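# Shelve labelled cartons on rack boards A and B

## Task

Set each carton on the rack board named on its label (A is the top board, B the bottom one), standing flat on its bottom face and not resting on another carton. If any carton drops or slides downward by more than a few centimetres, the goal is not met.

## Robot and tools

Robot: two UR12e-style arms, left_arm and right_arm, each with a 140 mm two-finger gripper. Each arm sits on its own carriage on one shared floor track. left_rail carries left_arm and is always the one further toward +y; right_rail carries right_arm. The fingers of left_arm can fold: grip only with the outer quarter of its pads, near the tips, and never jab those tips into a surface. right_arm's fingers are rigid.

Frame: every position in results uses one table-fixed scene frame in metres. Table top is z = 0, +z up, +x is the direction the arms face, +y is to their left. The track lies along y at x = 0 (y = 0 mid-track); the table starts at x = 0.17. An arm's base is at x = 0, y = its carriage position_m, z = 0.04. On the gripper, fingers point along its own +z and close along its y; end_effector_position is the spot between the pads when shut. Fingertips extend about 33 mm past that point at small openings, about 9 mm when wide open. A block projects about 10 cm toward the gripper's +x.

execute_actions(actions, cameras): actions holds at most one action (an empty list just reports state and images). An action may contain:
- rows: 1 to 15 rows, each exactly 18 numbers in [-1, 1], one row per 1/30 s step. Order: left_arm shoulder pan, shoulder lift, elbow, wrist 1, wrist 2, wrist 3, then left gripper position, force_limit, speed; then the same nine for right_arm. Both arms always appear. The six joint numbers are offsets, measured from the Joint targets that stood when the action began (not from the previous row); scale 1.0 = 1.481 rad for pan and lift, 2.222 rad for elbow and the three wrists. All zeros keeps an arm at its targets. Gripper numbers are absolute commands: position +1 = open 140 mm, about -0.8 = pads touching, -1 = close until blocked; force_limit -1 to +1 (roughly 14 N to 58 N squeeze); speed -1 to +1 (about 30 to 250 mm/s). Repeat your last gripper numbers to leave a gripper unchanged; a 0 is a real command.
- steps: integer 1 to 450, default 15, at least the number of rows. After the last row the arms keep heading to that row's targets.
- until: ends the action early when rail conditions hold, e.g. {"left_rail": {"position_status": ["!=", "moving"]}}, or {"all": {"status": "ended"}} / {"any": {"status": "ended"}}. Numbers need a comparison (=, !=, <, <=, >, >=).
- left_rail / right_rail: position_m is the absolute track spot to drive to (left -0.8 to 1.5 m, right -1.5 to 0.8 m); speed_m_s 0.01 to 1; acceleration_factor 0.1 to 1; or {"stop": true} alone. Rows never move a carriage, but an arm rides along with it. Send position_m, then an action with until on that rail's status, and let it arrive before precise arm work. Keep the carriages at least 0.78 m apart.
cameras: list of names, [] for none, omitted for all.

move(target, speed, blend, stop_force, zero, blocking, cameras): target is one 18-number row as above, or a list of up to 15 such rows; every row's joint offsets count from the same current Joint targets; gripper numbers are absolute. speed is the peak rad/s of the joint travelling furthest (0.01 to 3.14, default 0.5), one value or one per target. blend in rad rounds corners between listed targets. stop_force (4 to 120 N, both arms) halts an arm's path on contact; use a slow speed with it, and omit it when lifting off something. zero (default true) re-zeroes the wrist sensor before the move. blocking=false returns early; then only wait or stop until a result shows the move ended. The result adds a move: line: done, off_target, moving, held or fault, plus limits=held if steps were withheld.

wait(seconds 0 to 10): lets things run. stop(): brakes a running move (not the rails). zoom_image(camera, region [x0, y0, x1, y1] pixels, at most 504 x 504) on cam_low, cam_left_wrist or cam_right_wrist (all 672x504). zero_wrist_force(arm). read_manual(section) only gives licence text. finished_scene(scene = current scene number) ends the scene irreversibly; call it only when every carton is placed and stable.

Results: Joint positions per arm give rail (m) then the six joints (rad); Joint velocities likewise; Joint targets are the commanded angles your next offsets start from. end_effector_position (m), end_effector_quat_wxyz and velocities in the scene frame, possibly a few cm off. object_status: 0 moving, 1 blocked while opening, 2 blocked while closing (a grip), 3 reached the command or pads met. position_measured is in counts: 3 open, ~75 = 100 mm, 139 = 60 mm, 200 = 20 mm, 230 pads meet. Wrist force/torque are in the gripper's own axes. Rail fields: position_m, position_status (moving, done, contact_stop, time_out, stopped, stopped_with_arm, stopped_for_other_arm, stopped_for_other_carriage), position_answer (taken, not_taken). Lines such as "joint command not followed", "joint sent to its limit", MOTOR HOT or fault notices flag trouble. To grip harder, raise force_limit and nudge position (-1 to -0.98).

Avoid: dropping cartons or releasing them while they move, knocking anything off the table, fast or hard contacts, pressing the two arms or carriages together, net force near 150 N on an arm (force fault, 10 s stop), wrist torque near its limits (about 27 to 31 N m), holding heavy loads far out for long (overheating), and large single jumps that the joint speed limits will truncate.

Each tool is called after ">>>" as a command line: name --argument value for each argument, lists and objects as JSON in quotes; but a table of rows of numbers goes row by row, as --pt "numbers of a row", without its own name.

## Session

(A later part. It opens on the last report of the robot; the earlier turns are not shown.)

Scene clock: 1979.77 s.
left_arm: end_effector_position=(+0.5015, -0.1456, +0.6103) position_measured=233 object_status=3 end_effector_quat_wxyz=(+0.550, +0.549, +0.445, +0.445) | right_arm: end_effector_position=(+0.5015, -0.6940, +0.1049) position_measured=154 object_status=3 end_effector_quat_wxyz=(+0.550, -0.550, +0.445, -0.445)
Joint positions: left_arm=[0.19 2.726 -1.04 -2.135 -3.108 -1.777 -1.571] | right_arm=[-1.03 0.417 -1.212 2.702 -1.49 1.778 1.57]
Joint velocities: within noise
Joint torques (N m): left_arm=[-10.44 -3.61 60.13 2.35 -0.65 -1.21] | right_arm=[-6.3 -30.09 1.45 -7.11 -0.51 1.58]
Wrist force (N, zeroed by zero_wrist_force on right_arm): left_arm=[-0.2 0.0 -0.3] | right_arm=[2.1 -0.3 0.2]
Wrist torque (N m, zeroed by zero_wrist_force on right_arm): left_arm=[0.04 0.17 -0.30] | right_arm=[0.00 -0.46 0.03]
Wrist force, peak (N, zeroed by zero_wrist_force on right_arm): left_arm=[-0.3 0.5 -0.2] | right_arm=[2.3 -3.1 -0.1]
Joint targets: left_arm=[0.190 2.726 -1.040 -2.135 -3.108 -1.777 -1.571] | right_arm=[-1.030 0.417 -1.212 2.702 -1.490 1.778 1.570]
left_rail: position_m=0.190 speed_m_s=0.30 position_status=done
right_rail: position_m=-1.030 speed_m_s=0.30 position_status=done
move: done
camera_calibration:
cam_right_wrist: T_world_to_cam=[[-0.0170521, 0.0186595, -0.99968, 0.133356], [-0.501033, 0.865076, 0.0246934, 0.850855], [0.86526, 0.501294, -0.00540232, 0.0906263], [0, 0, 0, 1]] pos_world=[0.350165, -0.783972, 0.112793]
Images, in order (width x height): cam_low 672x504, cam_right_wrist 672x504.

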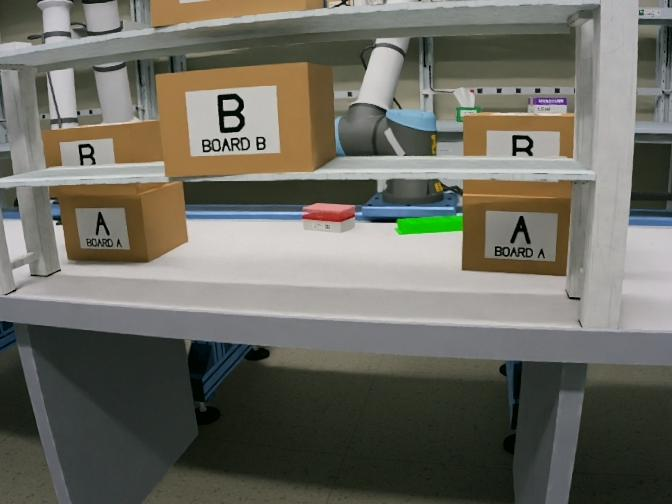

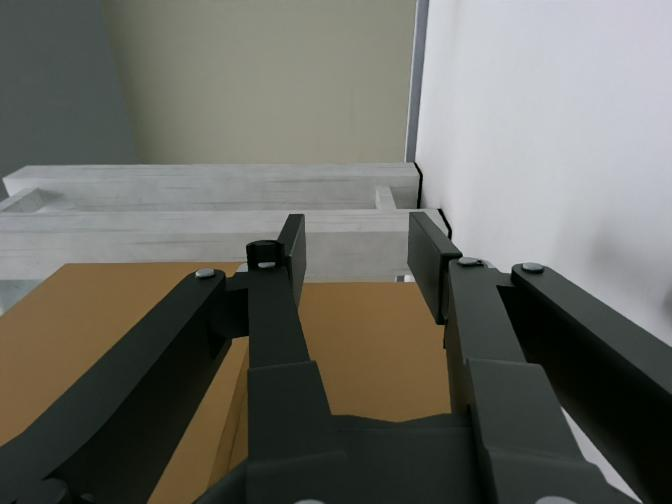

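>>> execute_actions --actions '[{"right_rail": {"position_m": -0.975, "speed_m_s": 0.1, "acceleration_factor": 0.5}, "steps": 60, "until": {"all": {"status": "ended"}}}]' --cameras '[]'

>>> execute_actions --actions '[{"right_rail": {"position_m": -0.93, "speed_m_s": 0.04, "acceleration_factor": 0.5}, "steps": 60, "until": {"all": {"status": "ended"}}}]' --cameras '["cam_right_wrist"]'

Scene clock: 2007.83 s.
left_arm: end_effector_position=(+0.5015, -0.1456, +0.6103) position_measured=233 object_status=3 end_effector_quat_wxyz=(+0.550, +0.549, +0.445, +0.445) | right_arm: end_effector_position=(+0.5015, -0.6391, +0.1049) position_measured=154 object_status=3 end_effector_quat_wxyz=(+0.549, -0.550, +0.445, -0.445) end_effector_velocity=(+0.000, +0.001, +0.001) end_effector_angular_velocity=(+0.001, -0.001, +0.000)
Joint positions: left_arm=[0.19 2.726 -1.04 -2.135 -3.108 -1.777 -1.571] | right_arm=[-0.975 0.417 -1.212 2.702 -1.49 1.778 1.57]
Joint velocities: left_arm=[within noise] | right_arm=[0.001 0 -0.001 0 0 0 0.001]
Joint torques (N m): left_arm=[-8.89 -18.05 63.23 3.41 0.01 -1.38] | right_arm=[-13.89 -28.03 -6.35 -6.25 -2.05 1.58]
Wrist force (N, zeroed by zero_wrist_force on right_arm): left_arm=[-0.2 0.0 0.2] | right_arm=[2.1 -0.2 0.0]
Wrist torque (N m, zeroed by zero_wrist_force on right_arm): left_arm=[0.06 0.17 -0.29] | right_arm=[0.01 -0.45 0.03]
Wrist force, peak (N, zeroed by zero_wrist_force on right_arm): left_arm=[-0.4 0.3 -0.4] | right_arm=[3.3 -0.1 -0.3]
Joint targets: left_arm=[0.190 2.726 -1.040 -2.135 -3.108 -1.777 -1.571] | right_arm=[-0.975 0.417 -1.212 2.702 -1.490 1.778 1.570]
Tool commands: left_gripper/position=-1.0 left_gripper/force_limit=+1.0 left_gripper/speed=+0.0 right_gripper/position=-0.2 right_gripper/force_limit=+1.0 right_gripper/speed=+0.0
left_rail: position_m=0.190 speed_m_s=0.30 position_status=done
right_rail: position_m=-0.975 speed_m_s=0.10 position_status=done
No camera images: "cameras" was empty.

Scene clock: 2009.33 s.
left_arm: end_effector_position=(+0.5015, -0.1456, +0.6103) position_measured=233 object_status=3 end_effector_quat_wxyz=(+0.550, +0.549, +0.445, +0.445) | right_arm: end_effector_position=(+0.5015, -0.5940, +0.1049) position_measured=154 object_status=3 end_effector_quat_wxyz=(+0.549, -0.550, +0.445, -0.445)
Joint positions: left_arm=[0.19 2.726 -1.04 -2.135 -3.108 -1.777 -1.571] | right_arm=[-0.93 0.417 -1.212 2.702 -1.49 1.778 1.57]
Joint velocities: within noise
Joint torques (N m): left_arm=[-9.65 -15.77 62.54 3.63 0.32 -0.99] | right_arm=[15.71 -29.14 -9.23 -5.81 -2.26 1.48]
Wrist force (N, zeroed by zero_wrist_force on right_arm): left_arm=[0.0 0.2 -0.4] | right_arm=[18.9 -1.5 -2.8]
Wrist torque (N m, zeroed by zero_wrist_force on right_arm): left_arm=[0.10 0.13 -0.30] | right_arm=[0.18 0.00 0.37]
Wrist force, peak (N, zeroed by zero_wrist_force on right_arm): left_arm=[-0.2 0.6 0.0] | right_arm=[25.2 -2.3 -4.7]
Joint targets: left_arm=[0.190 2.726 -1.040 -2.135 -3.108 -1.777 -1.571] | right_arm=[-0.930 0.417 -1.212 2.702 -1.490 1.778 1.570]
Tool commands: left_gripper/position=-1.0 left_gripper/force_limit=+1.0 left_gripper/speed=+0.0 right_gripper/position=-0.2 right_gripper/force_limit=+1.0 right_gripper/speed=+0.0
left_rail: position_m=0.190 speed_m_s=0.30 position_status=done
right_rail: position_m=-0.930 speed_m_s=0.04 position_status=done
camera_calibration:
cam_right_wrist: T_world_to_cam=[[-0.0171366, 0.0186107, -0.99968, 0.131486], [-0.500956, 0.86512, 0.0246931, 0.764351], [0.865303, 0.501219, -0.00550208, 0.0404416], [0, 0, 0, 1]] pos_world=[0.350165, -0.683973, 0.112792]
Images, in order (width x height): cam_right_wrist 672x504.

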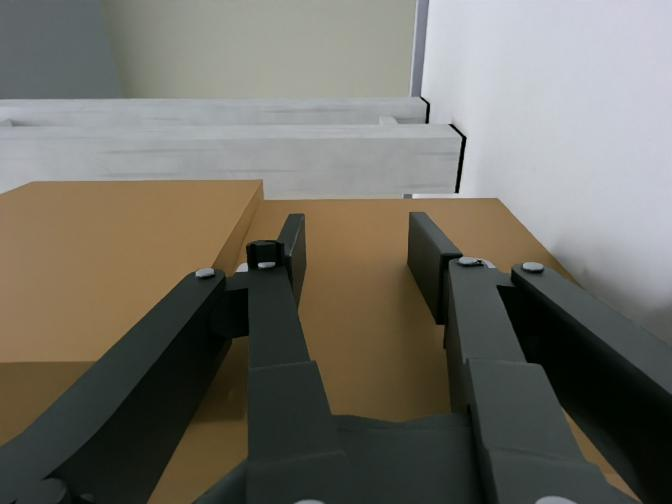

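>>> execute_actions --actions '[{"right_rail": {"position_m": -0.803, "speed_m_s": 0.05, "acceleration_factor": 0.3}, "steps": 120, "until": {"all": {"status": "ended"}}}]' --cameras '["cam_low", "cam_right_wrist"]'

Scene clock: 2019.33 s.
left_arm: end_effector_position=(+0.5015, -0.1456, +0.6103) position_measured=233 object_status=3 end_effector_quat_wxyz=(+0.550, +0.549, +0.445, +0.445) | right_arm: end_effector_position=(+0.5015, -0.4670, +0.1049) position_measured=154 object_status=3 end_effector_quat_wxyz=(+0.549, -0.550, +0.445, -0.445)
Joint positions: left_arm=[0.19 2.726 -1.04 -2.135 -3.108 -1.777 -1.571] | right_arm=[-0.803 0.417 -1.212 2.702 -1.49 1.778 1.57]
Joint velocities: within noise
Joint torques (N m): left_arm=[-7.95 -17.35 61.5 4.72 1.56 -0.9] | right_arm=[21.6 -32.49 -15.11 -3.75 -3 1.55]
Wrist force (N, zeroed by zero_wrist_force on right_arm): left_arm=[0.0 0.1 0.0] | right_arm=[19.7 -1.1 -2.0]
Wrist torque (N m, zeroed by zero_wrist_force on right_arm): left_arm=[0.07 0.14 -0.30] | right_arm=[0.13 -0.02 0.40]
Wrist force, peak (N, zeroed by zero_wrist_force on right_arm): left_arm=[-0.2 0.5 -0.4] | right_arm=[25.5 -1.5 -3.3]
Joint targets: left_arm=[0.190 2.726 -1.040 -2.135 -3.108 -1.777 -1.571] | right_arm=[-0.803 0.417 -1.212 2.702 -1.490 1.778 1.570]
Tool commands: left_gripper/position=-1.0 left_gripper/force_limit=+1.0 left_gripper/speed=+0.0 right_gripper/position=-0.2 right_gripper/force_limit=+1.0 right_gripper/speed=+0.0
left_rail: position_m=0.190 speed_m_s=0.30 position_status=done
right_rail: position_m=-0.803 speed_m_s=0.05 position_status=done
camera_calibration:
cam_right_wrist: T_world_to_cam=[[-0.0171388, 0.0186098, -0.99968, 0.129122], [-0.501031, 0.865077, 0.0246939, 0.654482], [0.86526, 0.501294, -0.00550231, -0.023156], [0, 0, 0, 1]] pos_world=[0.350165, -0.556972, 0.112792]
Images, in order (width x height): cam_low 672x504, cam_right_wrist 672x504.

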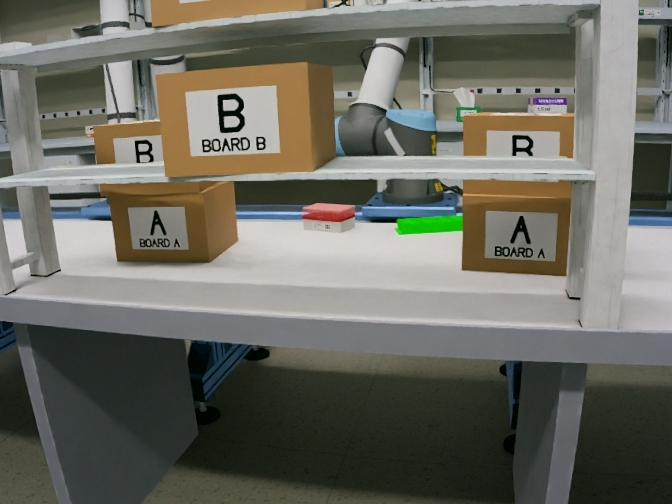

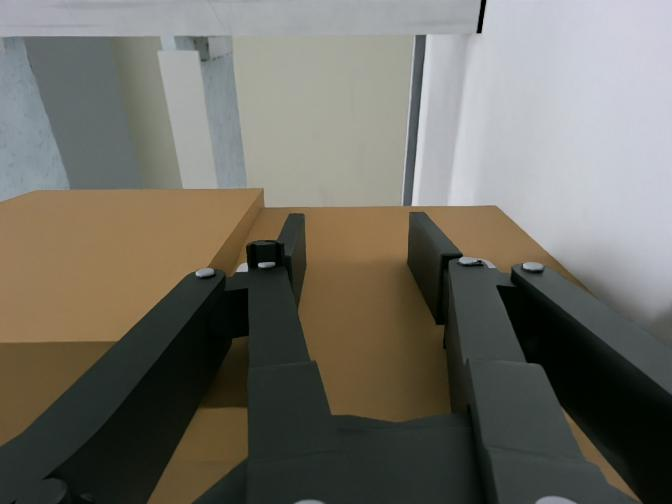

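>>> zoom_image --camera "cam_right_wrist" --region '[0, 160, 336, 504]'

>>> zoom_image --camera "cam_low" --region '[60, 90, 360, 290]'

Scaled by 1.465.

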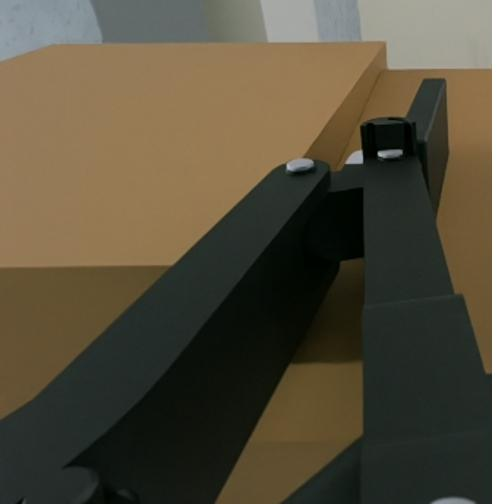

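Scaled by 1.680.

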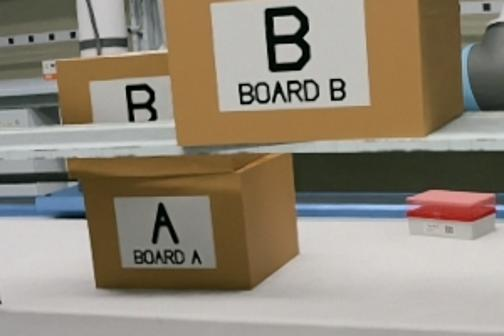

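>>> execute_actions --actions '[{"right_rail": {"position_m": -0.87, "speed_m_s": 0.1, "acceleration_factor": 0.5}, "steps": 60, "until": {"all": {"status": "ended"}}}]' --cameras '[]'

>>> move --pt "-0.021541 -0.006775 -0.092772 0.097288 -0.014357 0 -1 1 0 0.021541 -0.111212 0.006356 0.067769 0.014357 0 -0.2 1 0" --pt "-0.021541 -0.074994 -0.164645 0.214630 -0.014357 0 -1 1 0 0.021541 -0.222961 -0.002915 0.151523 0.014357 0 -0.2 1 0" --pt "-0.021541 -0.155051 -0.204290 0.307634 -0.014357 0 -1 1 0 0.021541 -0.320469 -0.017532 0.231130 0.014357 0 -0.2 1 0" --pt "-0.021541 -0.252239 -0.232055 0.400176 -0.014357 0 -1 1 0 0.021541 -0.347858 -0.023115 0.254968 0.014357 0 -0.2 1 0" --speed 0.5 --blend 0.03 --cameras '["cam_left_wrist", "cam_right_wrist", "cam_low"]'

Scene clock: 2122.80 s.
left_arm: end_effector_position=(+0.5015, -0.1456, +0.6103) position_measured=233 object_status=3 end_effector_quat_wxyz=(+0.550, +0.549, +0.445, +0.445) | right_arm: end_effector_position=(+0.5015, -0.5339, +0.1049) position_measured=154 object_status=3 end_effector_quat_wxyz=(+0.550, -0.550, +0.445, -0.445) end_effector_velocity=(+0.000, -0.001, +0.000) end_effector_angular_velocity=(+0.001, +0.000, -0.002)
Joint positions: left_arm=[0.19 2.726 -1.04 -2.135 -3.108 -1.777 -1.571] | right_arm=[-0.87 0.417 -1.212 2.702 -1.49 1.778 1.57]
Joint velocities: left_arm=[within noise] | right_arm=[-0.001 -0.001 0 0 -0.001 0.001 0]
Joint torques (N m): left_arm=[-4.98 -14.58 60.63 4.96 1.53 -1.08] | right_arm=[-15.17 -31.73 -4.62 -2.59 2.83 1.59]
Wrist force (N, zeroed by zero_wrist_force on right_arm): left_arm=[-0.1 0.2 -0.5] | right_arm=[2.5 1.5 0.6]
Wrist torque (N m, zeroed by zero_wrist_force on right_arm): left_arm=[0.11 0.15 -0.30] | right_arm=[0.39 -0.53 0.04]
Wrist force, peak (N, zeroed by zero_wrist_force on right_arm): left_arm=[0.1 0.6 -0.1] | right_arm=[21.6 -1.2 -2.1]
Joint targets: left_arm=[0.190 2.726 -1.040 -2.135 -3.108 -1.777 -1.571] | right_arm=[-0.870 0.417 -1.212 2.702 -1.490 1.778 1.570]
Tool commands: left_gripper/position=-1.0 left_gripper/force_limit=+1.0 left_gripper/speed=+0.0 right_gripper/position=-0.2 right_gripper/force_limit=+1.0 right_gripper/speed=+0.0
left_rail: position_m=0.190 speed_m_s=0.30 position_status=done
right_rail: position_m=-0.870 speed_m_s=0.10 position_status=done
No camera images: "cameras" was empty.

Scene clock: 2125.20 s.
left_arm: end_effector_position=(+0.4823, -0.1457, +0.2505) position_measured=233 object_status=3 end_effector_quat_wxyz=(+0.550, +0.549, +0.445, +0.445) | right_arm: end_effector_position=(+0.4821, -0.5340, +0.2502) position_measured=154 object_status=3 end_effector_quat_wxyz=(+0.550, -0.550, +0.445, -0.445) end_effector_velocity=(-0.002, +0.003, +0.000) end_effector_angular_velocity=(-0.001, +0.001, +0.006)
Joint positions: left_arm=[0.19 2.694 -1.413 -2.65 -2.219 -1.809 -1.571] | right_arm=[-0.87 0.449 -1.727 2.651 -0.923 1.81 1.57]
Joint velocities: left_arm=[within noise] | right_arm=[0 0.005 0.001 0 0.001 -0.001 0]
Joint torques (N m): left_arm=[-12.97 -3.84 21.36 6.82 -1.99 -1] | right_arm=[8.68 -26.81 -36.32 0.53 3.1 1.35]
Wrist force (N, zeroed by zero_wrist_force on right_arm): left_arm=[0.0 -0.4 -0.3] | right_arm=[2.7 1.5 0.3]
Wrist torque (N m, zeroed by zero_wrist_force on right_arm): left_arm=[-0.06 0.11 -0.31] | right_arm=[0.37 -0.55 0.08]
Wrist force, peak (N, zeroed by zero_wrist_force on right_arm): left_arm=[-0.1 2.7 0.0] | right_arm=[3.0 1.8 0.9]
Joint targets: left_arm=[0.190 2.694 -1.414 -2.651 -2.219 -1.809 -1.571] | right_arm=[-0.870 0.449 -1.727 2.651 -0.923 1.810 1.570]
left_rail: position_m=0.190 speed_m_s=0.30 position_status=done
right_rail: position_m=-0.870 speed_m_s=0.10 position_status=done
move: done
camera_calibration:
cam_left_wrist: T_world_to_cam=[[-0.0182172, 0.0021695, 0.999832, -0.232362], [-0.526315, -0.850254, -0.00774468, 0.128071], [0.850094, -0.526368, 0.0166311, -0.308048], [0, 0, 0, 1]] pos_world=[0.325043, -0.0527499, 0.238438]
cam_right_wrist: T_world_to_cam=[[-0.0170525, 0.0186586, -0.99968, 0.275293], [-0.501076, 0.865051, 0.0246932, 0.699133], [0.865235, 0.501337, -0.0054019, 0.0280252], [0, 0, 0, 1]] pos_world=[0.330765, -0.623972, 0.258093]

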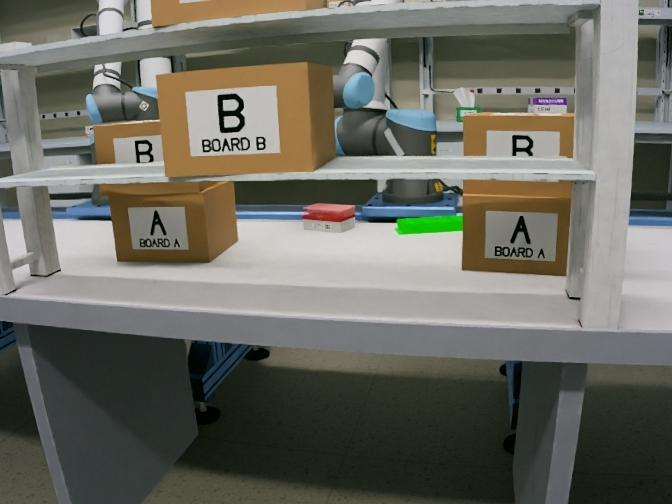

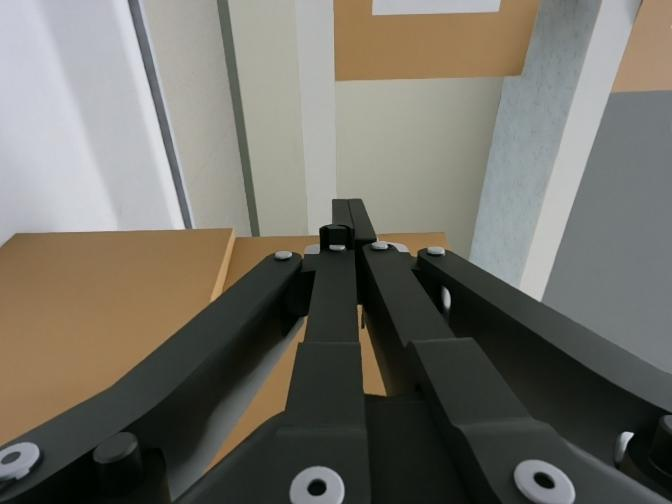

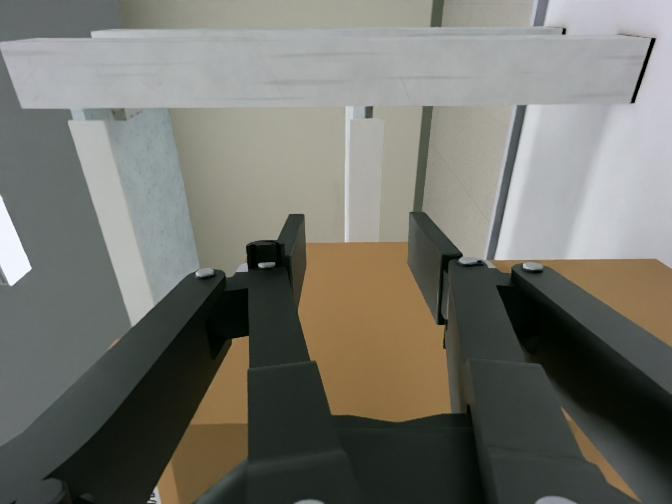

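>>> zoom_image --camera "cam_right_wrist" --region '[270, 180, 672, 504]'

>>> zoom_image --camera "cam_right_wrist" --region '[40, 180, 340, 504]'

Scaled by 1.254.

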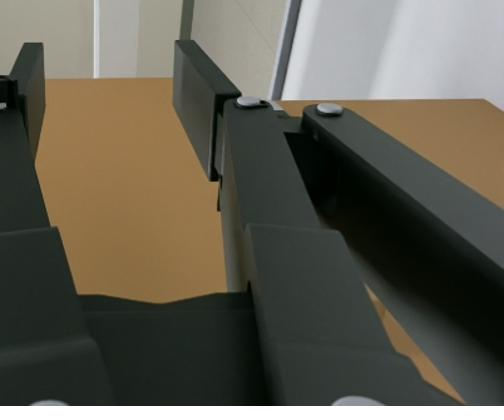

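Scaled by 1.556.

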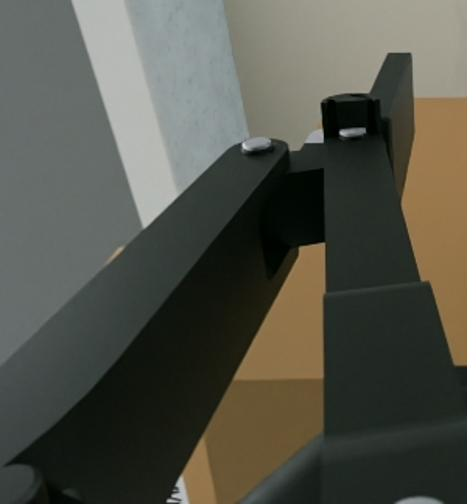

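>>> zero_wrist_force --arm "right_arm"

>>> execute_actions --actions '[{"right_rail": {"position_m": -0.832, "speed_m_s": 0.08, "acceleration_factor": 0.5}, "left_rail": {"position_m": 0.143, "speed_m_s": 0.08, "acceleration_factor": 0.5}, "steps": 90, "until": {"all": {"status": "ended"}}}]' --cameras '[]'

>>> execute_actions --actions '[{"right_rail": {"position_m": -0.824, "speed_m_s": 0.03, "acceleration_factor": 0.5}, "left_rail": {"position_m": 0.135, "speed_m_s": 0.03, "acceleration_factor": 0.5}, "steps": 60, "until": {"all": {"status": "ended"}}}]' --cameras '[]'

Wrist force sensor zeroed.

Scene clock: 2201.00 s.
left_arm: end_effector_position=(+0.4823, -0.1926, +0.2504) position_measured=233 object_status=3 end_effector_quat_wxyz=(+0.550, +0.549, +0.445, +0.445) | right_arm: end_effector_position=(+0.4821, -0.4960, +0.2502) position_measured=154 object_status=3 end_effector_quat_wxyz=(+0.550, -0.550, +0.445, -0.445)
Joint positions: left_arm=[0.143 2.694 -1.414 -2.651 -2.219 -1.809 -1.571] | right_arm=[-0.832 0.449 -1.727 2.651 -0.923 1.81 1.57]
Joint velocities: within noise
Joint torques (N m): left_arm=[-9.77 -1.7 29.03 5.39 -1.71 -1.01] | right_arm=[-2.15 -24.36 -27.13 -0.07 2.94 1.28]
Wrist force (N, zeroed by zero_wrist_force on right_arm): left_arm=[0.1 0.1 -0.1] | right_arm=[1.4 -0.7 -1.0]
Wrist torque (N m, zeroed by zero_wrist_force on right_arm): left_arm=[0.06 0.10 -0.31] | right_arm=[-0.02 -0.02 -0.05]
Wrist force, peak (N, zeroed by zero_wrist_force on right_arm): left_arm=[1.5 -0.2 -0.8] | right_arm=[1.9 0.5 -0.9]
Joint targets: left_arm=[0.143 2.694 -1.414 -2.651 -2.219 -1.809 -1.571] | right_arm=[-0.832 0.449 -1.727 2.651 -0.923 1.810 1.570]
Tool commands: left_gripper/position=-1.0 left_gripper/force_limit=+1.0 left_gripper/speed=+0.0 right_gripper/position=-0.2 right_gripper/force_limit=+1.0 right_gripper/speed=+0.0
left_rail: position_m=0.143 speed_m_s=0.08 position_status=done
right_rail: position_m=-0.832 speed_m_s=0.08 position_status=done
No camera images: "cameras" was empty.

Scene clock: 2201.60 s.
left_arm: end_effector_position=(+0.4823, -0.2007, +0.2504) position_measured=233 object_status=3 end_effector_quat_wxyz=(+0.550, +0.549, +0.445, +0.445) | right_arm: end_effector_position=(+0.4821, -0.4879, +0.2502) position_measured=154 object_status=3 end_effector_quat_wxyz=(+0.550, -0.550, +0.445, -0.445)
Joint positions: left_arm=[0.135 2.694 -1.414 -2.651 -2.219 -1.809 -1.571] | right_arm=[-0.824 0.449 -1.727 2.651 -0.923 1.81 1.57]
Joint velocities: within noise
Joint torques (N m): left_arm=[-10.87 0.03 30.61 5.01 -1.83 -0.83] | right_arm=[-2.9 -22.61 -26.5 -0.23 0.98 1.45]
Wrist force (N, zeroed by zero_wrist_force on right_arm): left_arm=[0.0 0.1 -0.4] | right_arm=[3.0 0.3 -1.5]
Wrist torque (N m, zeroed by zero_wrist_force on right_arm): left_arm=[0.07 0.13 -0.31] | right_arm=[-0.05 -0.13 -0.10]
Wrist force, peak (N, zeroed by zero_wrist_force on right_arm): left_arm=[0.8 -0.1 -0.6] | right_arm=[5.6 0.0 -2.2]
Joint targets: left_arm=[0.135 2.694 -1.414 -2.651 -2.219 -1.809 -1.571] | right_arm=[-0.824 0.449 -1.727 2.651 -0.923 1.810 1.570]
Tool commands: left_gripper/position=-1.0 left_gripper/force_limit=+1.0 left_gripper/speed=+0.0 right_gripper/position=-0.2 right_gripper/force_limit=+1.0 right_gripper/speed=+0.0
left_rail: position_m=0.135 speed_m_s=0.03 position_status=done
right_rail: position_m=-0.824 speed_m_s=0.03 position_status=done
No camera images: "cameras" was empty.

>>> execute_actions --actions '[{"right_rail": {"position_m": -0.823, "speed_m_s": 0.03, "acceleration_factor": 0.5}, "left_rail": {"position_m": 0.130, "speed_m_s": 0.03, "acceleration_factor": 0.5}, "steps": 60, "until": {"all": {"status": "ended"}}}]' --cameras '["cam_left_wrist", "cam_right_wrist"]'

Scene clock: 2207.53 s.
left_arm: end_effector_position=(+0.4823, -0.2056, +0.2504) position_measured=233 object_status=3 end_effector_quat_wxyz=(+0.550, +0.549, +0.445, +0.445) end_effector_velocity=(+0.000, -0.001, +0.000) end_effector_angular_velocity=(+0.001, -0.001, +0.000) | right_arm: end_effector_position=(+0.4821, -0.4870, +0.2502) position_measured=154 object_status=3 end_effector_quat_wxyz=(+0.550, -0.550, +0.445, -0.445)
Joint positions: left_arm=[0.13 2.694 -1.414 -2.651 -2.219 -1.809 -1.571] | right_arm=[-0.823 0.449 -1.727 2.651 -0.923 1.81 1.57]
Joint velocities: left_arm=[-0.001 -0.001 0 0 0 0 0.001] | right_arm=[within noise]
Joint torques (N m): left_arm=[-7.17 2.01 35.67 3.29 -1.33 -0.82] | right_arm=[-12.62 -13.48 -22.76 -0.82 -3.91 1.28]
Wrist force (N, zeroed by zero_wrist_force on right_arm): left_arm=[1.4 -0.3 -0.5] | right_arm=[6.1 0.1 -2.6]
Wrist torque (N m, zeroed by zero_wrist_force on right_arm): left_arm=[0.02 0.17 -0.31] | right_arm=[-0.13 -0.32 -0.19]
Wrist force, peak (N, zeroed by zero_wrist_force on right_arm): left_arm=[1.6 0.0 -0.4] | right_arm=[6.1 0.1 -2.6]
Joint targets: left_arm=[0.130 2.694 -1.414 -2.651 -2.219 -1.809 -1.571] | right_arm=[-0.823 0.449 -1.727 2.651 -0.923 1.810 1.570]
Tool commands: left_gripper/position=-1.0 left_gripper/force_limit=+1.0 left_gripper/speed=+0.0 right_gripper/position=-0.2 right_gripper/force_limit=+1.0 right_gripper/speed=+0.0
left_rail: position_m=0.130 speed_m_s=0.03 position_status=done
right_rail: position_m=-0.823 speed_m_s=0.03 position_status=done
camera_calibration:
cam_left_wrist: T_world_to_cam=[[-0.0182172, 0.0021695, 0.999832, -0.232132], [-0.526315, -0.850254, -0.00774468, 0.0771397], [0.850094, -0.526368, 0.0166311, -0.339576], [0, 0, 0, 1]] pos_world=[0.325043, -0.11265, 0.238338]
cam_right_wrist: T_world_to_cam=[[-0.0170525, 0.0186586, -0.99968, 0.274416], [-0.501076, 0.865051, 0.0246932, 0.658476], [0.865235, 0.501337, -0.0054019, 0.00446239], [0, 0, 0, 1]] pos_world=[0.330765, -0.576972, 0.258093]
Images, in order (width x height): cam_left_wrist 672x504, cam_right_wrist 672x504.

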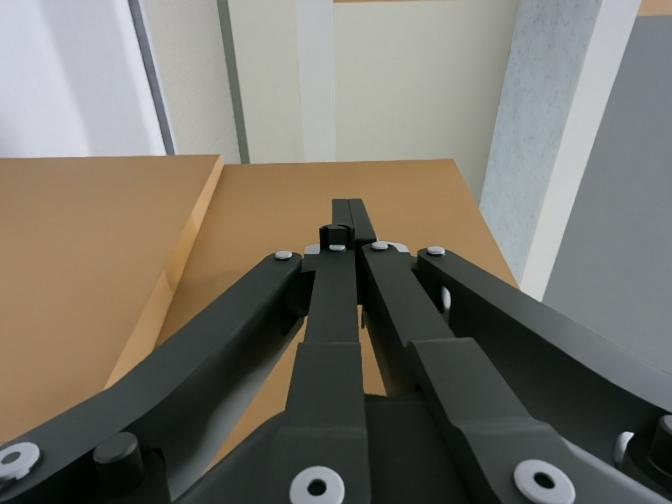

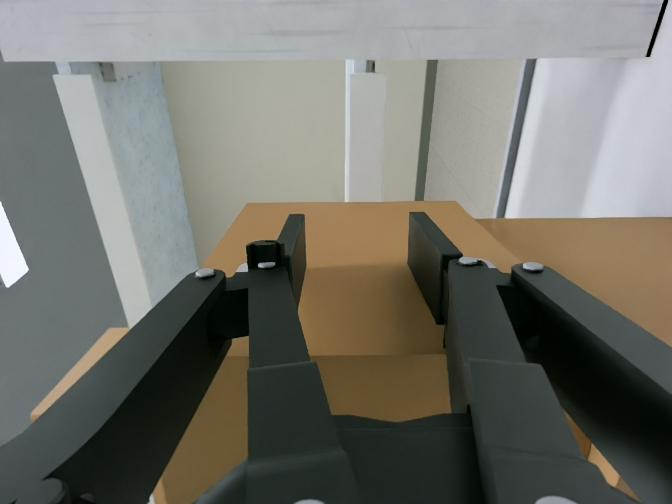

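>>> execute_actions --actions '[{"right_rail": {"position_m": -0.8225, "speed_m_s": 0.03, "acceleration_factor": 0.5}, "left_rail": {"position_m": 0.125, "speed_m_s": 0.03, "acceleration_factor": 0.5}, "steps": 60, "until": {"all": {"status": "ended"}}}]' --cameras '[]'

Scene clock: 2212.10 s.
left_arm: end_effector_position=(+0.4823, -0.2107, +0.2504) position_measured=233 object_status=3 end_effector_quat_wxyz=(+0.550, +0.549, +0.445, +0.445) | right_arm: end_effector_position=(+0.4821, -0.4865, +0.2502) position_measured=154 object_status=3 end_effector_quat_wxyz=(+0.550, -0.550, +0.445, -0.445)
Joint positions: left_arm=[0.125 2.694 -1.414 -2.651 -2.219 -1.809 -1.571] | right_arm=[-0.822 0.449 -1.727 2.651 -0.923 1.81 1.57]
Joint velocities: within noise
Joint torques (N m): left_arm=[-7.61 6.3 42.12 1.99 -0.7 -1.03] | right_arm=[-12.32 -10.5 -30.12 -1.47 -3.37 0.85]
Wrist force (N, zeroed by zero_wrist_force on right_arm): left_arm=[3.1 -0.4 -2.4] | right_arm=[1.7 -0.1 -1.0]
Wrist torque (N m, zeroed by zero_wrist_force on right_arm): left_arm=[-0.02 0.19 -0.31] | right_arm=[-0.06 -0.04 -0.06]
Wrist force, peak (N, zeroed by zero_wrist_force on right_arm): left_arm=[3.2 0.0 -3.0] | right_arm=[6.2 -0.1 -2.5]
Joint targets: left_arm=[0.125 2.694 -1.414 -2.651 -2.219 -1.809 -1.571] | right_arm=[-0.822 0.449 -1.727 2.651 -0.923 1.810 1.570]
Tool commands: left_gripper/position=-1.0 left_gripper/force_limit=+1.0 left_gripper/speed=+0.0 right_gripper/position=-0.2 right_gripper/force_limit=+1.0 right_gripper/speed=+0.0
left_rail: position_m=0.125 speed_m_s=0.03 position_status=done
right_rail: position_m=-0.822 position_m_goal=-0.823 speed_m_s=0.03 position_status=done
No camera images: "cameras" was empty.

>>> execute_actions --actions '[{"right_rail": {"position_m": -0.821, "speed_m_s": 0.03, "acceleration_factor": 0.5}, "left_rail": {"position_m": 0.1235, "speed_m_s": 0.03, "acceleration_factor": 0.5}, "steps": 60, "until": {"all": {"status": "ended"}}}]' --cameras '["cam_left_wrist", "cam_right_wrist"]'

Scene clock: 2231.00 s.
left_arm: end_effector_position=(+0.4823, -0.2121, +0.2504) position_measured=233 object_status=3 end_effector_quat_wxyz=(+0.550, +0.549, +0.445, +0.445) | right_arm: end_effector_position=(+0.4821, -0.4850, +0.2502) position_measured=154 object_status=3 end_effector_quat_wxyz=(+0.550, -0.550, +0.445, -0.445)
Joint positions: left_arm=[0.124 2.694 -1.414 -2.651 -2.219 -1.809 -1.571] | right_arm=[-0.821 0.449 -1.727 2.651 -0.923 1.81 1.57]
Joint velocities: within noise
Joint torques (N m): left_arm=[-1.83 11.13 44.06 1.05 5.28 -1.17] | right_arm=[-8.19 -9.87 -35.2 -2.06 -1.27 1.19]
Wrist force (N, zeroed by zero_wrist_force on right_arm): left_arm=[21.7 0.8 -2.1] | right_arm=[16.7 -2.4 -9.1]
Wrist torque (N m, zeroed by zero_wrist_force on right_arm): left_arm=[-0.04 0.97 -0.33] | right_arm=[-0.43 -0.86 -0.49]
Wrist force, peak (N, zeroed by zero_wrist_force on right_arm): left_arm=[21.7 0.8 -2.1] | right_arm=[16.7 -2.4 -9.1]
Joint targets: left_arm=[0.123 2.694 -1.414 -2.651 -2.219 -1.809 -1.571] | right_arm=[-0.821 0.449 -1.727 2.651 -0.923 1.810 1.570]
Tool commands: left_gripper/position=-1.0 left_gripper/force_limit=+1.0 left_gripper/speed=+0.0 right_gripper/position=-0.2 right_gripper/force_limit=+1.0 right_gripper/speed=+0.0
left_rail: position_m=0.124 position_m_goal=0.123 speed_m_s=0.03 position_status=done
right_rail: position_m=-0.821 speed_m_s=0.03 position_status=done
camera_calibration:
cam_left_wrist: T_world_to_cam=[[-0.0182189, 0.00216809, 0.999832, -0.232118], [-0.526243, -0.850299, -0.00774534, 0.0715846], [0.850139, -0.526296, 0.0166324, -0.343004], [0, 0, 0, 1]] pos_world=[0.325043, -0.11915, 0.238338]
cam_right_wrist: T_world_to_cam=[[-0.0170497, 0.0186601, -0.999681, 0.274379], [-0.500958, 0.865119, 0.0246923, 0.656747], [0.865304, 0.501219, -0.00540209, 0.00336916], [0, 0, 0, 1]] pos_world=[0.330765, -0.574973, 0.258093]
Images, in order (width x height): cam_left_wrist 672x504, cam_right_wrist 672x504.

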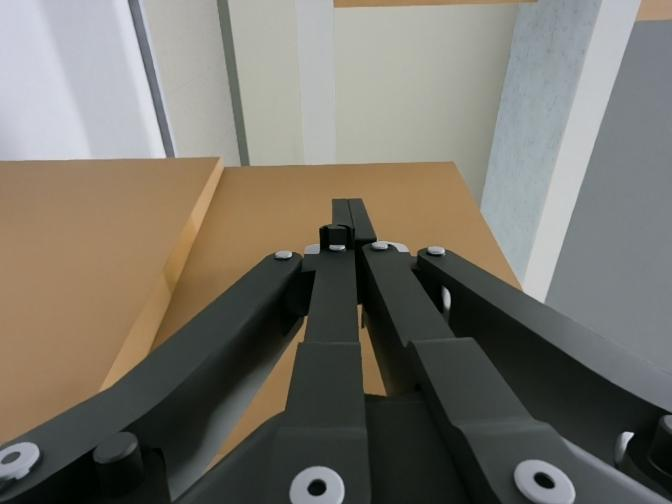

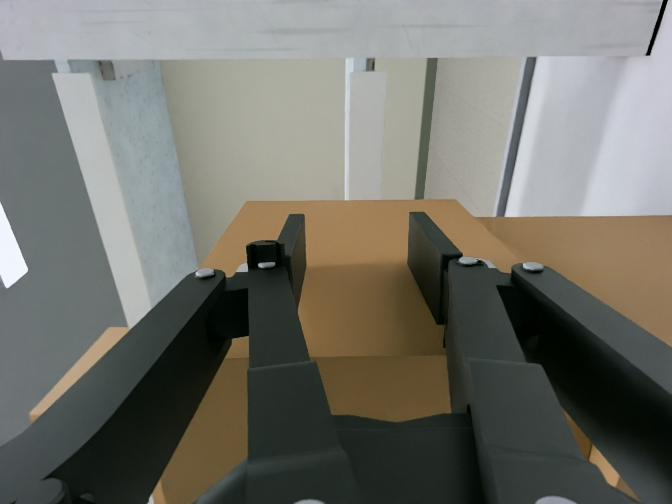

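>>> execute_actions --actions '[{"right_rail": {"position_m": -0.8195, "speed_m_s": 0.03, "acceleration_factor": 0.5}, "left_rail": {"position_m": 0.122, "speed_m_s": 0.03, "acceleration_factor": 0.5}, "steps": 60, "until": {"all": {"status": "ended"}}}]' --cameras '[]'

Scene clock: 2237.77 s.
left_arm: end_effector_position=(+0.4823, -0.2136, +0.2504) position_measured=233 object_status=3 end_effector_quat_wxyz=(+0.550, +0.549, +0.445, +0.445) end_effector_velocity=(+0.000, -0.001, +0.000) end_effector_angular_velocity=(+0.001, +0.001, -0.001) | right_arm: end_effector_position=(+0.4821, -0.4835, +0.2502) position_measured=154 object_status=3 end_effector_quat_wxyz=(+0.550, -0.550, +0.445, -0.445)
Joint positions: left_arm=[0.122 2.694 -1.414 -2.651 -2.219 -1.809 -1.571] | right_arm=[-0.82 0.449 -1.727 2.651 -0.923 1.81 1.57]
Joint velocities: left_arm=[-0.001 -0.002 -0.001 0 0 0 0.001] | right_arm=[within noise]
Joint torques (N m): left_arm=[-15.19 14.17 43.27 1.17 12.66 -1.29] | right_arm=[12.06 -9.5 -34.83 -2.6 -8.7 0.96]
Wrist force (N, zeroed by zero_wrist_force on right_arm): left_arm=[41.1 2.9 -1.2] | right_arm=[39.8 -8.3 -21.0]
Wrist torque (N m, zeroed by zero_wrist_force on right_arm): left_arm=[0.03 1.73 -0.35] | right_arm=[-0.72 -1.71 -0.87]
Wrist force, peak (N, zeroed by zero_wrist_force on right_arm): left_arm=[41.1 2.9 -1.2] | right_arm=[39.8 -8.3 -21.0]
Joint targets: left_arm=[0.122 2.694 -1.414 -2.651 -2.219 -1.809 -1.571] | right_arm=[-0.820 0.449 -1.727 2.651 -0.923 1.810 1.570]
Tool commands: left_gripper/position=-1.0 left_gripper/force_limit=+1.0 left_gripper/speed=+0.0 right_gripper/position=-0.2 right_gripper/force_limit=+1.0 right_gripper/speed=+0.0
left_rail: position_m=0.122 speed_m_s=0.03 position_status=done
right_rail: position_m=-0.820 speed_m_s=0.03 position_status=done
No camera images: "cameras" was empty.

>>> execute_actions --actions '[{"right_rail": {"position_m": -0.819, "speed_m_s": 0.03, "acceleration_factor": 0.5}, "left_rail": {"position_m": 0.1215, "speed_m_s": 0.03, "acceleration_factor": 0.5}, "steps": 60, "until": {"all": {"status": "ended"}}}]' --cameras '[]'

>>> move --target '[0,0.018096,0.004185,-0.016247,0,0,-1,1,0,0,-0.018096,-0.004185,0.016247,0,0,-0.2,1,0]' --speed 0.05 --cameras '["cam_left_wrist", "cam_right_wrist"]'

Scene clock: 2291.73 s.
left_arm: end_effector_position=(+0.4823, -0.2141, +0.2504) position_measured=233 object_status=3 end_effector_quat_wxyz=(+0.550, +0.549, +0.445, +0.445) | right_arm: end_effector_position=(+0.4821, -0.4830, +0.2502) position_measured=154 object_status=3 end_effector_quat_wxyz=(+0.550, -0.550, +0.445, -0.445)
Joint positions: left_arm=[0.122 2.694 -1.414 -2.651 -2.219 -1.809 -1.571] | right_arm=[-0.819 0.449 -1.727 2.651 -0.923 1.81 1.57]
Joint velocities: within noise
Joint torques (N m): left_arm=[-34.86 17.7 41.03 1.11 12.93 -1.24] | right_arm=[24.57 -9.59 -33.97 -3.3 -8.37 0.88]
Wrist force (N, zeroed by zero_wrist_force on right_arm): left_arm=[49.6 2.2 -0.7] | right_arm=[48.3 -9.1 -25.2]
Wrist torque (N m, zeroed by zero_wrist_force on right_arm): left_arm=[-0.03 1.97 -0.36] | right_arm=[-0.72 -1.99 -0.96]
Wrist force, peak (N, zeroed by zero_wrist_force on right_arm): left_arm=[49.6 2.2 -0.7] | right_arm=[48.3 -9.1 -25.2]
Joint targets: left_arm=[0.122 2.694 -1.414 -2.651 -2.219 -1.809 -1.571] | right_arm=[-0.819 0.449 -1.727 2.651 -0.923 1.810 1.570]
Tool commands: left_gripper/position=-1.0 left_gripper/force_limit=+1.0 left_gripper/speed=+0.0 right_gripper/position=-0.2 right_gripper/force_limit=+1.0 right_gripper/speed=+0.0
left_rail: position_m=0.122 speed_m_s=0.03 position_status=done
right_rail: position_m=-0.819 speed_m_s=0.03 position_status=done
No camera images: "cameras" was empty.

Scene clock: 2292.80 s.
left_arm: end_effector_position=(+0.4823, -0.2142, +0.2604) position_measured=233 object_status=3 end_effector_quat_wxyz=(+0.550, +0.549, +0.445, +0.445) | right_arm: end_effector_position=(+0.4822, -0.4829, +0.2602) position_measured=154 object_status=3 end_effector_quat_wxyz=(+0.550, -0.550, +0.445, -0.445)
Joint positions: left_arm=[0.121 2.694 -1.387 -2.641 -2.255 -1.809 -1.571] | right_arm=[-0.819 0.449 -1.754 2.641 -0.887 1.81 1.57]
Joint velocities: within noise
Joint torques (N m): left_arm=[-37.52 44.76 60.14 3.55 12.67 -1.38] | right_arm=[24.35 -35.59 -58.16 -4.79 -8.3 0.91]
Wrist force (N, zeroed by zero_wrist_force on right_arm): left_arm=[46.4 -9.4 -0.8] | right_arm=[44.1 11.6 -16.4]
Wrist torque (N m, zeroed by zero_wrist_force on right_arm): left_arm=[0.29 1.96 -0.20] | right_arm=[-0.64 -1.06 -0.55]
Wrist force, peak (N, zeroed by zero_wrist_force on right_arm): left_arm=[49.6 2.6 -0.9] | right_arm=[48.4 -10.0 -25.2]
Joint targets: left_arm=[0.122 2.694 -1.387 -2.641 -2.255 -1.809 -1.571] | right_arm=[-0.819 0.449 -1.754 2.641 -0.887 1.810 1.570]
left_rail: position_m=0.121 position_m_goal=0.122 speed_m_s=0.03 position_status=done
right_rail: position_m=-0.819 speed_m_s=0.03 position_status=done
move: done
camera_calibration:
cam_left_wrist: T_world_to_cam=[[-0.0182172, 0.0021695, 0.999832, -0.24201], [-0.526315, -0.850254, -0.00774468, 0.0699569], [0.850094, -0.526368, 0.0166311, -0.344352], [0, 0, 0, 1]] pos_world=[0.325143, -0.12125, 0.248238]
cam_right_wrist: T_world_to_cam=[[-0.0170521, 0.0186595, -0.99968, 0.284338], [-0.501033, 0.865076, 0.0246934, 0.654732], [0.86526, 0.501294, -0.00540232, 0.00234162], [0, 0, 0, 1]] pos_world=[0.330865, -0.572872, 0.268093]
Images, in order (width x height): cam_left_wrist 672x504, cam_right_wrist 672x504.

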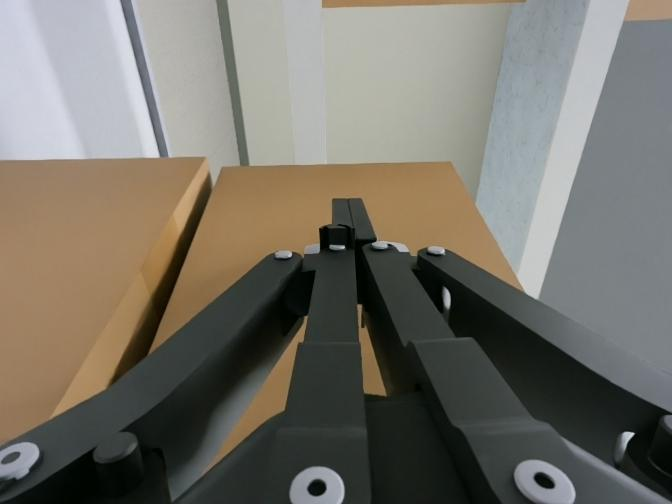

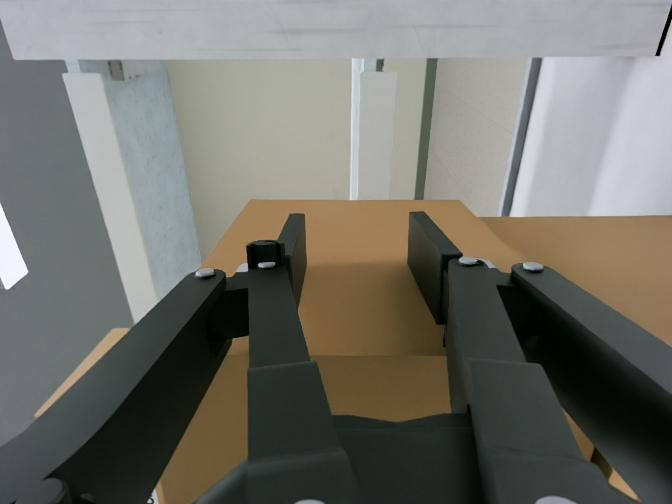

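>>> move --pt "0 0.034153 0.008910 -0.031673 0 0 -1 1 0 0 -0.034153 -0.008910 0.031673 0 0 -0.2 1 0" --pt "0 0.079092 0.023580 -0.076296 0 0 -1 1 0 0 -0.079092 -0.023580 0.076296 0 0 -0.2 1 0" --pt "0 0.126285 0.044082 -0.128252 0 0 -1 1 0 0 -0.126285 -0.044082 0.128252 0 0 -0.2 1 0" --speed 0.15 --blend 0.02 --cameras '["cam_left_wrist", "cam_right_wrist"]'

Scene clock: 2317.90 s.
left_arm: end_effector_position=(+0.4822, -0.2142, +0.3485) position_measured=233 object_status=3 end_effector_quat_wxyz=(+0.550, +0.549, +0.445, +0.445) | right_arm: end_effector_position=(+0.4821, -0.4830, +0.3483) position_measured=154 object_status=3 end_effector_quat_wxyz=(+0.550, -0.550, +0.445, -0.445)
Joint positions: left_arm=[0.121 2.694 -1.2 -2.543 -2.54 -1.809 -1.571] | right_arm=[-0.819 0.449 -1.941 2.543 -0.602 1.81 1.57]
Joint velocities: within noise
Joint torques (N m): left_arm=[-37.17 34.07 69.07 2.66 12.74 -1.12] | right_arm=[27.86 -25.62 -64.12 -4.74 -8.54 0.63]
Wrist force (N, zeroed by zero_wrist_force on right_arm): left_arm=[45.6 -9.0 -0.1] | right_arm=[43.7 11.1 -16.3]
Wrist torque (N m, zeroed by zero_wrist_force on right_arm): left_arm=[0.35 1.99 -0.20] | right_arm=[-0.76 -1.17 -0.65]
Wrist force, peak (N, zeroed by zero_wrist_force on right_arm): left_arm=[51.4 -9.3 -0.5] | right_arm=[49.2 11.5 -18.5]
Joint targets: left_arm=[0.122 2.694 -1.200 -2.543 -2.540 -1.809 -1.571] | right_arm=[-0.819 0.449 -1.941 2.543 -0.602 1.810 1.570]
left_rail: position_m=0.121 position_m_goal=0.122 speed_m_s=0.03 position_status=done
right_rail: position_m=-0.819 speed_m_s=0.03 position_status=done
move: done
camera_calibration:
cam_left_wrist: T_world_to_cam=[[-0.0182172, 0.0021695, 0.999832, -0.330097], [-0.526315, -0.850254, -0.00774468, 0.0705865], [0.850094, -0.526368, 0.0166311, -0.345733], [0, 0, 0, 1]] pos_world=[0.325043, -0.12125, 0.336338]
cam_right_wrist: T_world_to_cam=[[-0.0169653, 0.0187092, -0.999681, 0.372311], [-0.501035, 0.865075, 0.0246929, 0.652596], [0.865261, 0.501294, -0.00530233, 0.00291794], [0, 0, 0, 1]] pos_world=[0.330765, -0.572972, 0.356093]
Images, in order (width x height): cam_left_wrist 672x504, cam_right_wrist 672x504.

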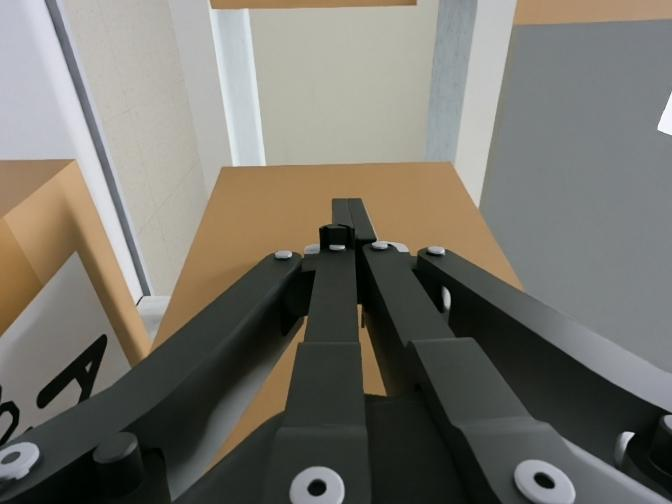

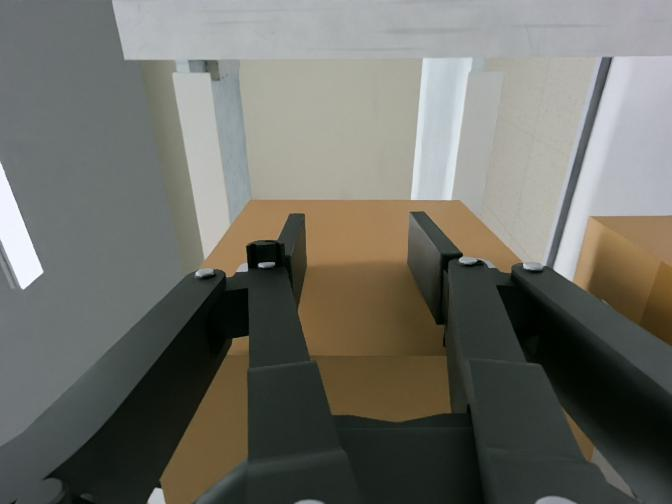

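>>> move --pt "0.021541 -0.019474 0.006863 0.006117 0.014357 0 -1 1 0 -0.021541 0.019474 -0.006863 -0.006117 -0.014357 0 -0.2 1 0" --pt "0.059332 -0.061542 0.023542 0.017477 0.039546 0 -1 1 0 -0.059332 0.061542 -0.023542 -0.017477 -0.039546 0 -0.2 1 0" --pt "0.089268 -0.104652 0.042779 0.026973 0.059499 0 -1 1 0 -0.089268 0.104652 -0.042779 -0.026973 -0.059499 0 -0.2 1 0" --pt "0.113290 -0.147571 0.064228 0.034131 0.075509 0 -1 1 0 -0.113290 0.147571 -0.064228 -0.034131 -0.075509 0 -0.2 1 0" --pt "0.132834 -0.189663 0.087600 0.038814 0.088536 0 -1 1 0 -0.132834 0.189663 -0.087600 -0.038814 -0.088536 0 -0.2 1 0" --pt "0.148965 -0.230665 0.112666 0.041076 0.099288 0 -1 1 0 -0.148965 0.230665 -0.112666 -0.041076 -0.099288 0 -0.2 1 0" --pt "0.162452 -0.270539 0.139256 0.041063 0.108277 0 -1 1 0 -0.162452 0.270539 -0.139256 -0.041063 -0.108277 0 -0.2 1 0" --pt "0.173867 -0.309370 0.167244 0.038956 0.115885 0 -1 1 0 -0.173867 0.309370 -0.167244 -0.038956 -0.115885 0 -0.2 1 0" --speed 0.2 --blend 0.02 --cameras '["cam_low", "cam_left_wrist", "cam_right_wrist"]'

Scene clock: 2330.90 s.
left_arm: end_effector_position=(+0.7859, -0.2139, +0.3483) position_measured=233 object_status=3 end_effector_quat_wxyz=(+0.550, +0.549, +0.445, +0.445) | right_arm: end_effector_position=(+0.7859, -0.4830, +0.3479) position_measured=154 object_status=3 end_effector_quat_wxyz=(+0.550, -0.550, +0.445, -0.445)
Joint positions: left_arm=[0.122 2.951 -1.658 -2.172 -2.454 -1.552 -1.571] | right_arm=[-0.819 0.191 -1.483 2.172 -0.689 1.552 1.57]
Joint velocities: within noise
Joint torques (N m): left_arm=[-24.37 42.46 60.35 2.23 24.51 -1.36] | right_arm=[13.38 -43.3 -57.72 -3.94 -19.48 0.79]
Wrist force (N, zeroed by zero_wrist_force on right_arm): left_arm=[43.7 -7.9 -0.4] | right_arm=[41.8 11.3 -15.2]
Wrist torque (N m, zeroed by zero_wrist_force on right_arm): left_arm=[0.33 1.81 -0.20] | right_arm=[-0.67 -1.32 -0.68]
Wrist force, peak (N, zeroed by zero_wrist_force on right_arm): left_arm=[53.0 -7.9 -1.0] | right_arm=[50.4 12.2 -18.4]
Joint targets: left_arm=[0.122 2.951 -1.658 -2.172 -2.454 -1.552 -1.571] | right_arm=[-0.819 0.191 -1.483 2.172 -0.689 1.552 1.570]
left_rail: position_m=0.122 speed_m_s=0.03 position_status=done
right_rail: position_m=-0.819 speed_m_s=0.03 position_status=done
move: done; blend cut to 0.016 rad at target 1
camera_calibration:
cam_left_wrist: T_world_to_cam=[[-0.0181327, 0.00211622, 0.999833, -0.324525], [-0.526316, -0.850254, -0.00774548, 0.230684], [0.850096, -0.526369, 0.0165312, -0.603714], [0, 0, 0, 1]] pos_world=[0.628743, -0.12095, 0.336238]
cam_right_wrist: T_world_to_cam=[[-0.0170024, 0.0185728, -0.999683, 0.377109], [-0.501034, 0.865078, 0.0245935, 0.804804], [0.865261, 0.501293, -0.00540284, -0.259828], [0, 0, 0, 1]] pos_world=[0.634465, -0.572973, 0.355792]

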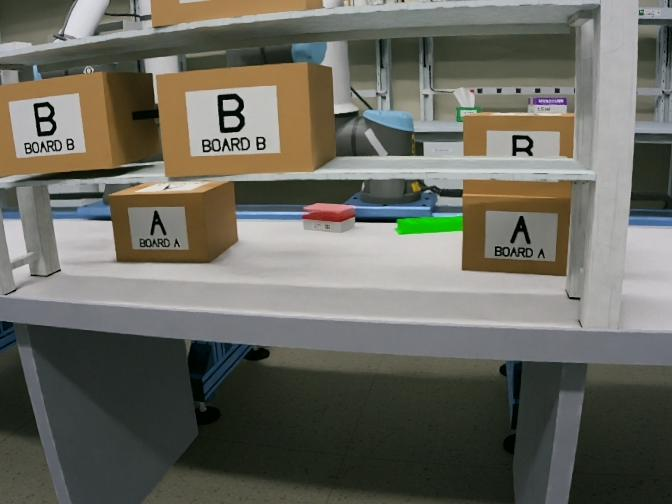

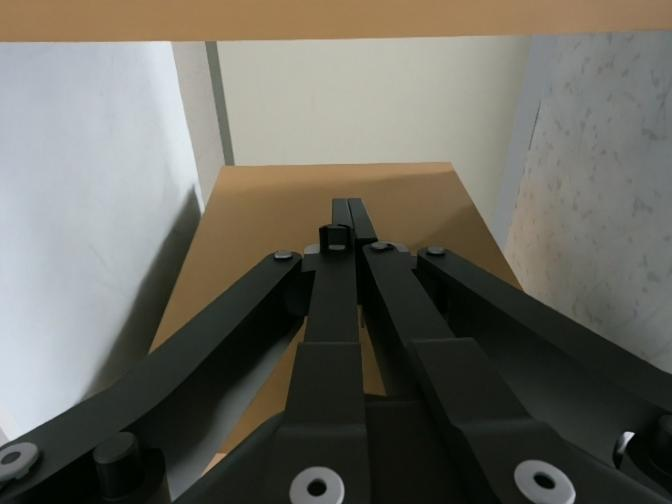

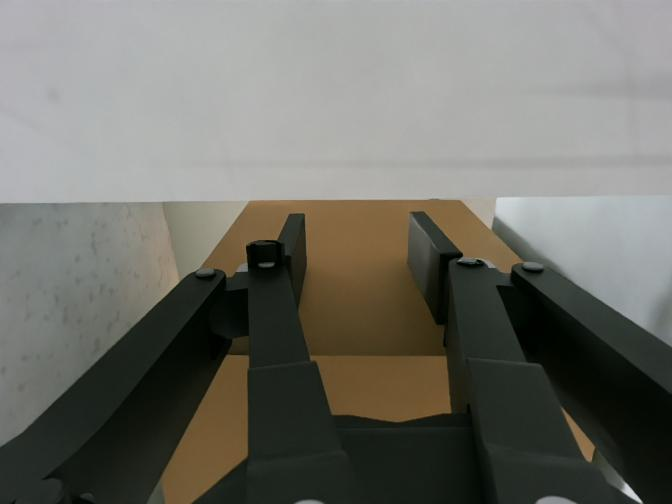

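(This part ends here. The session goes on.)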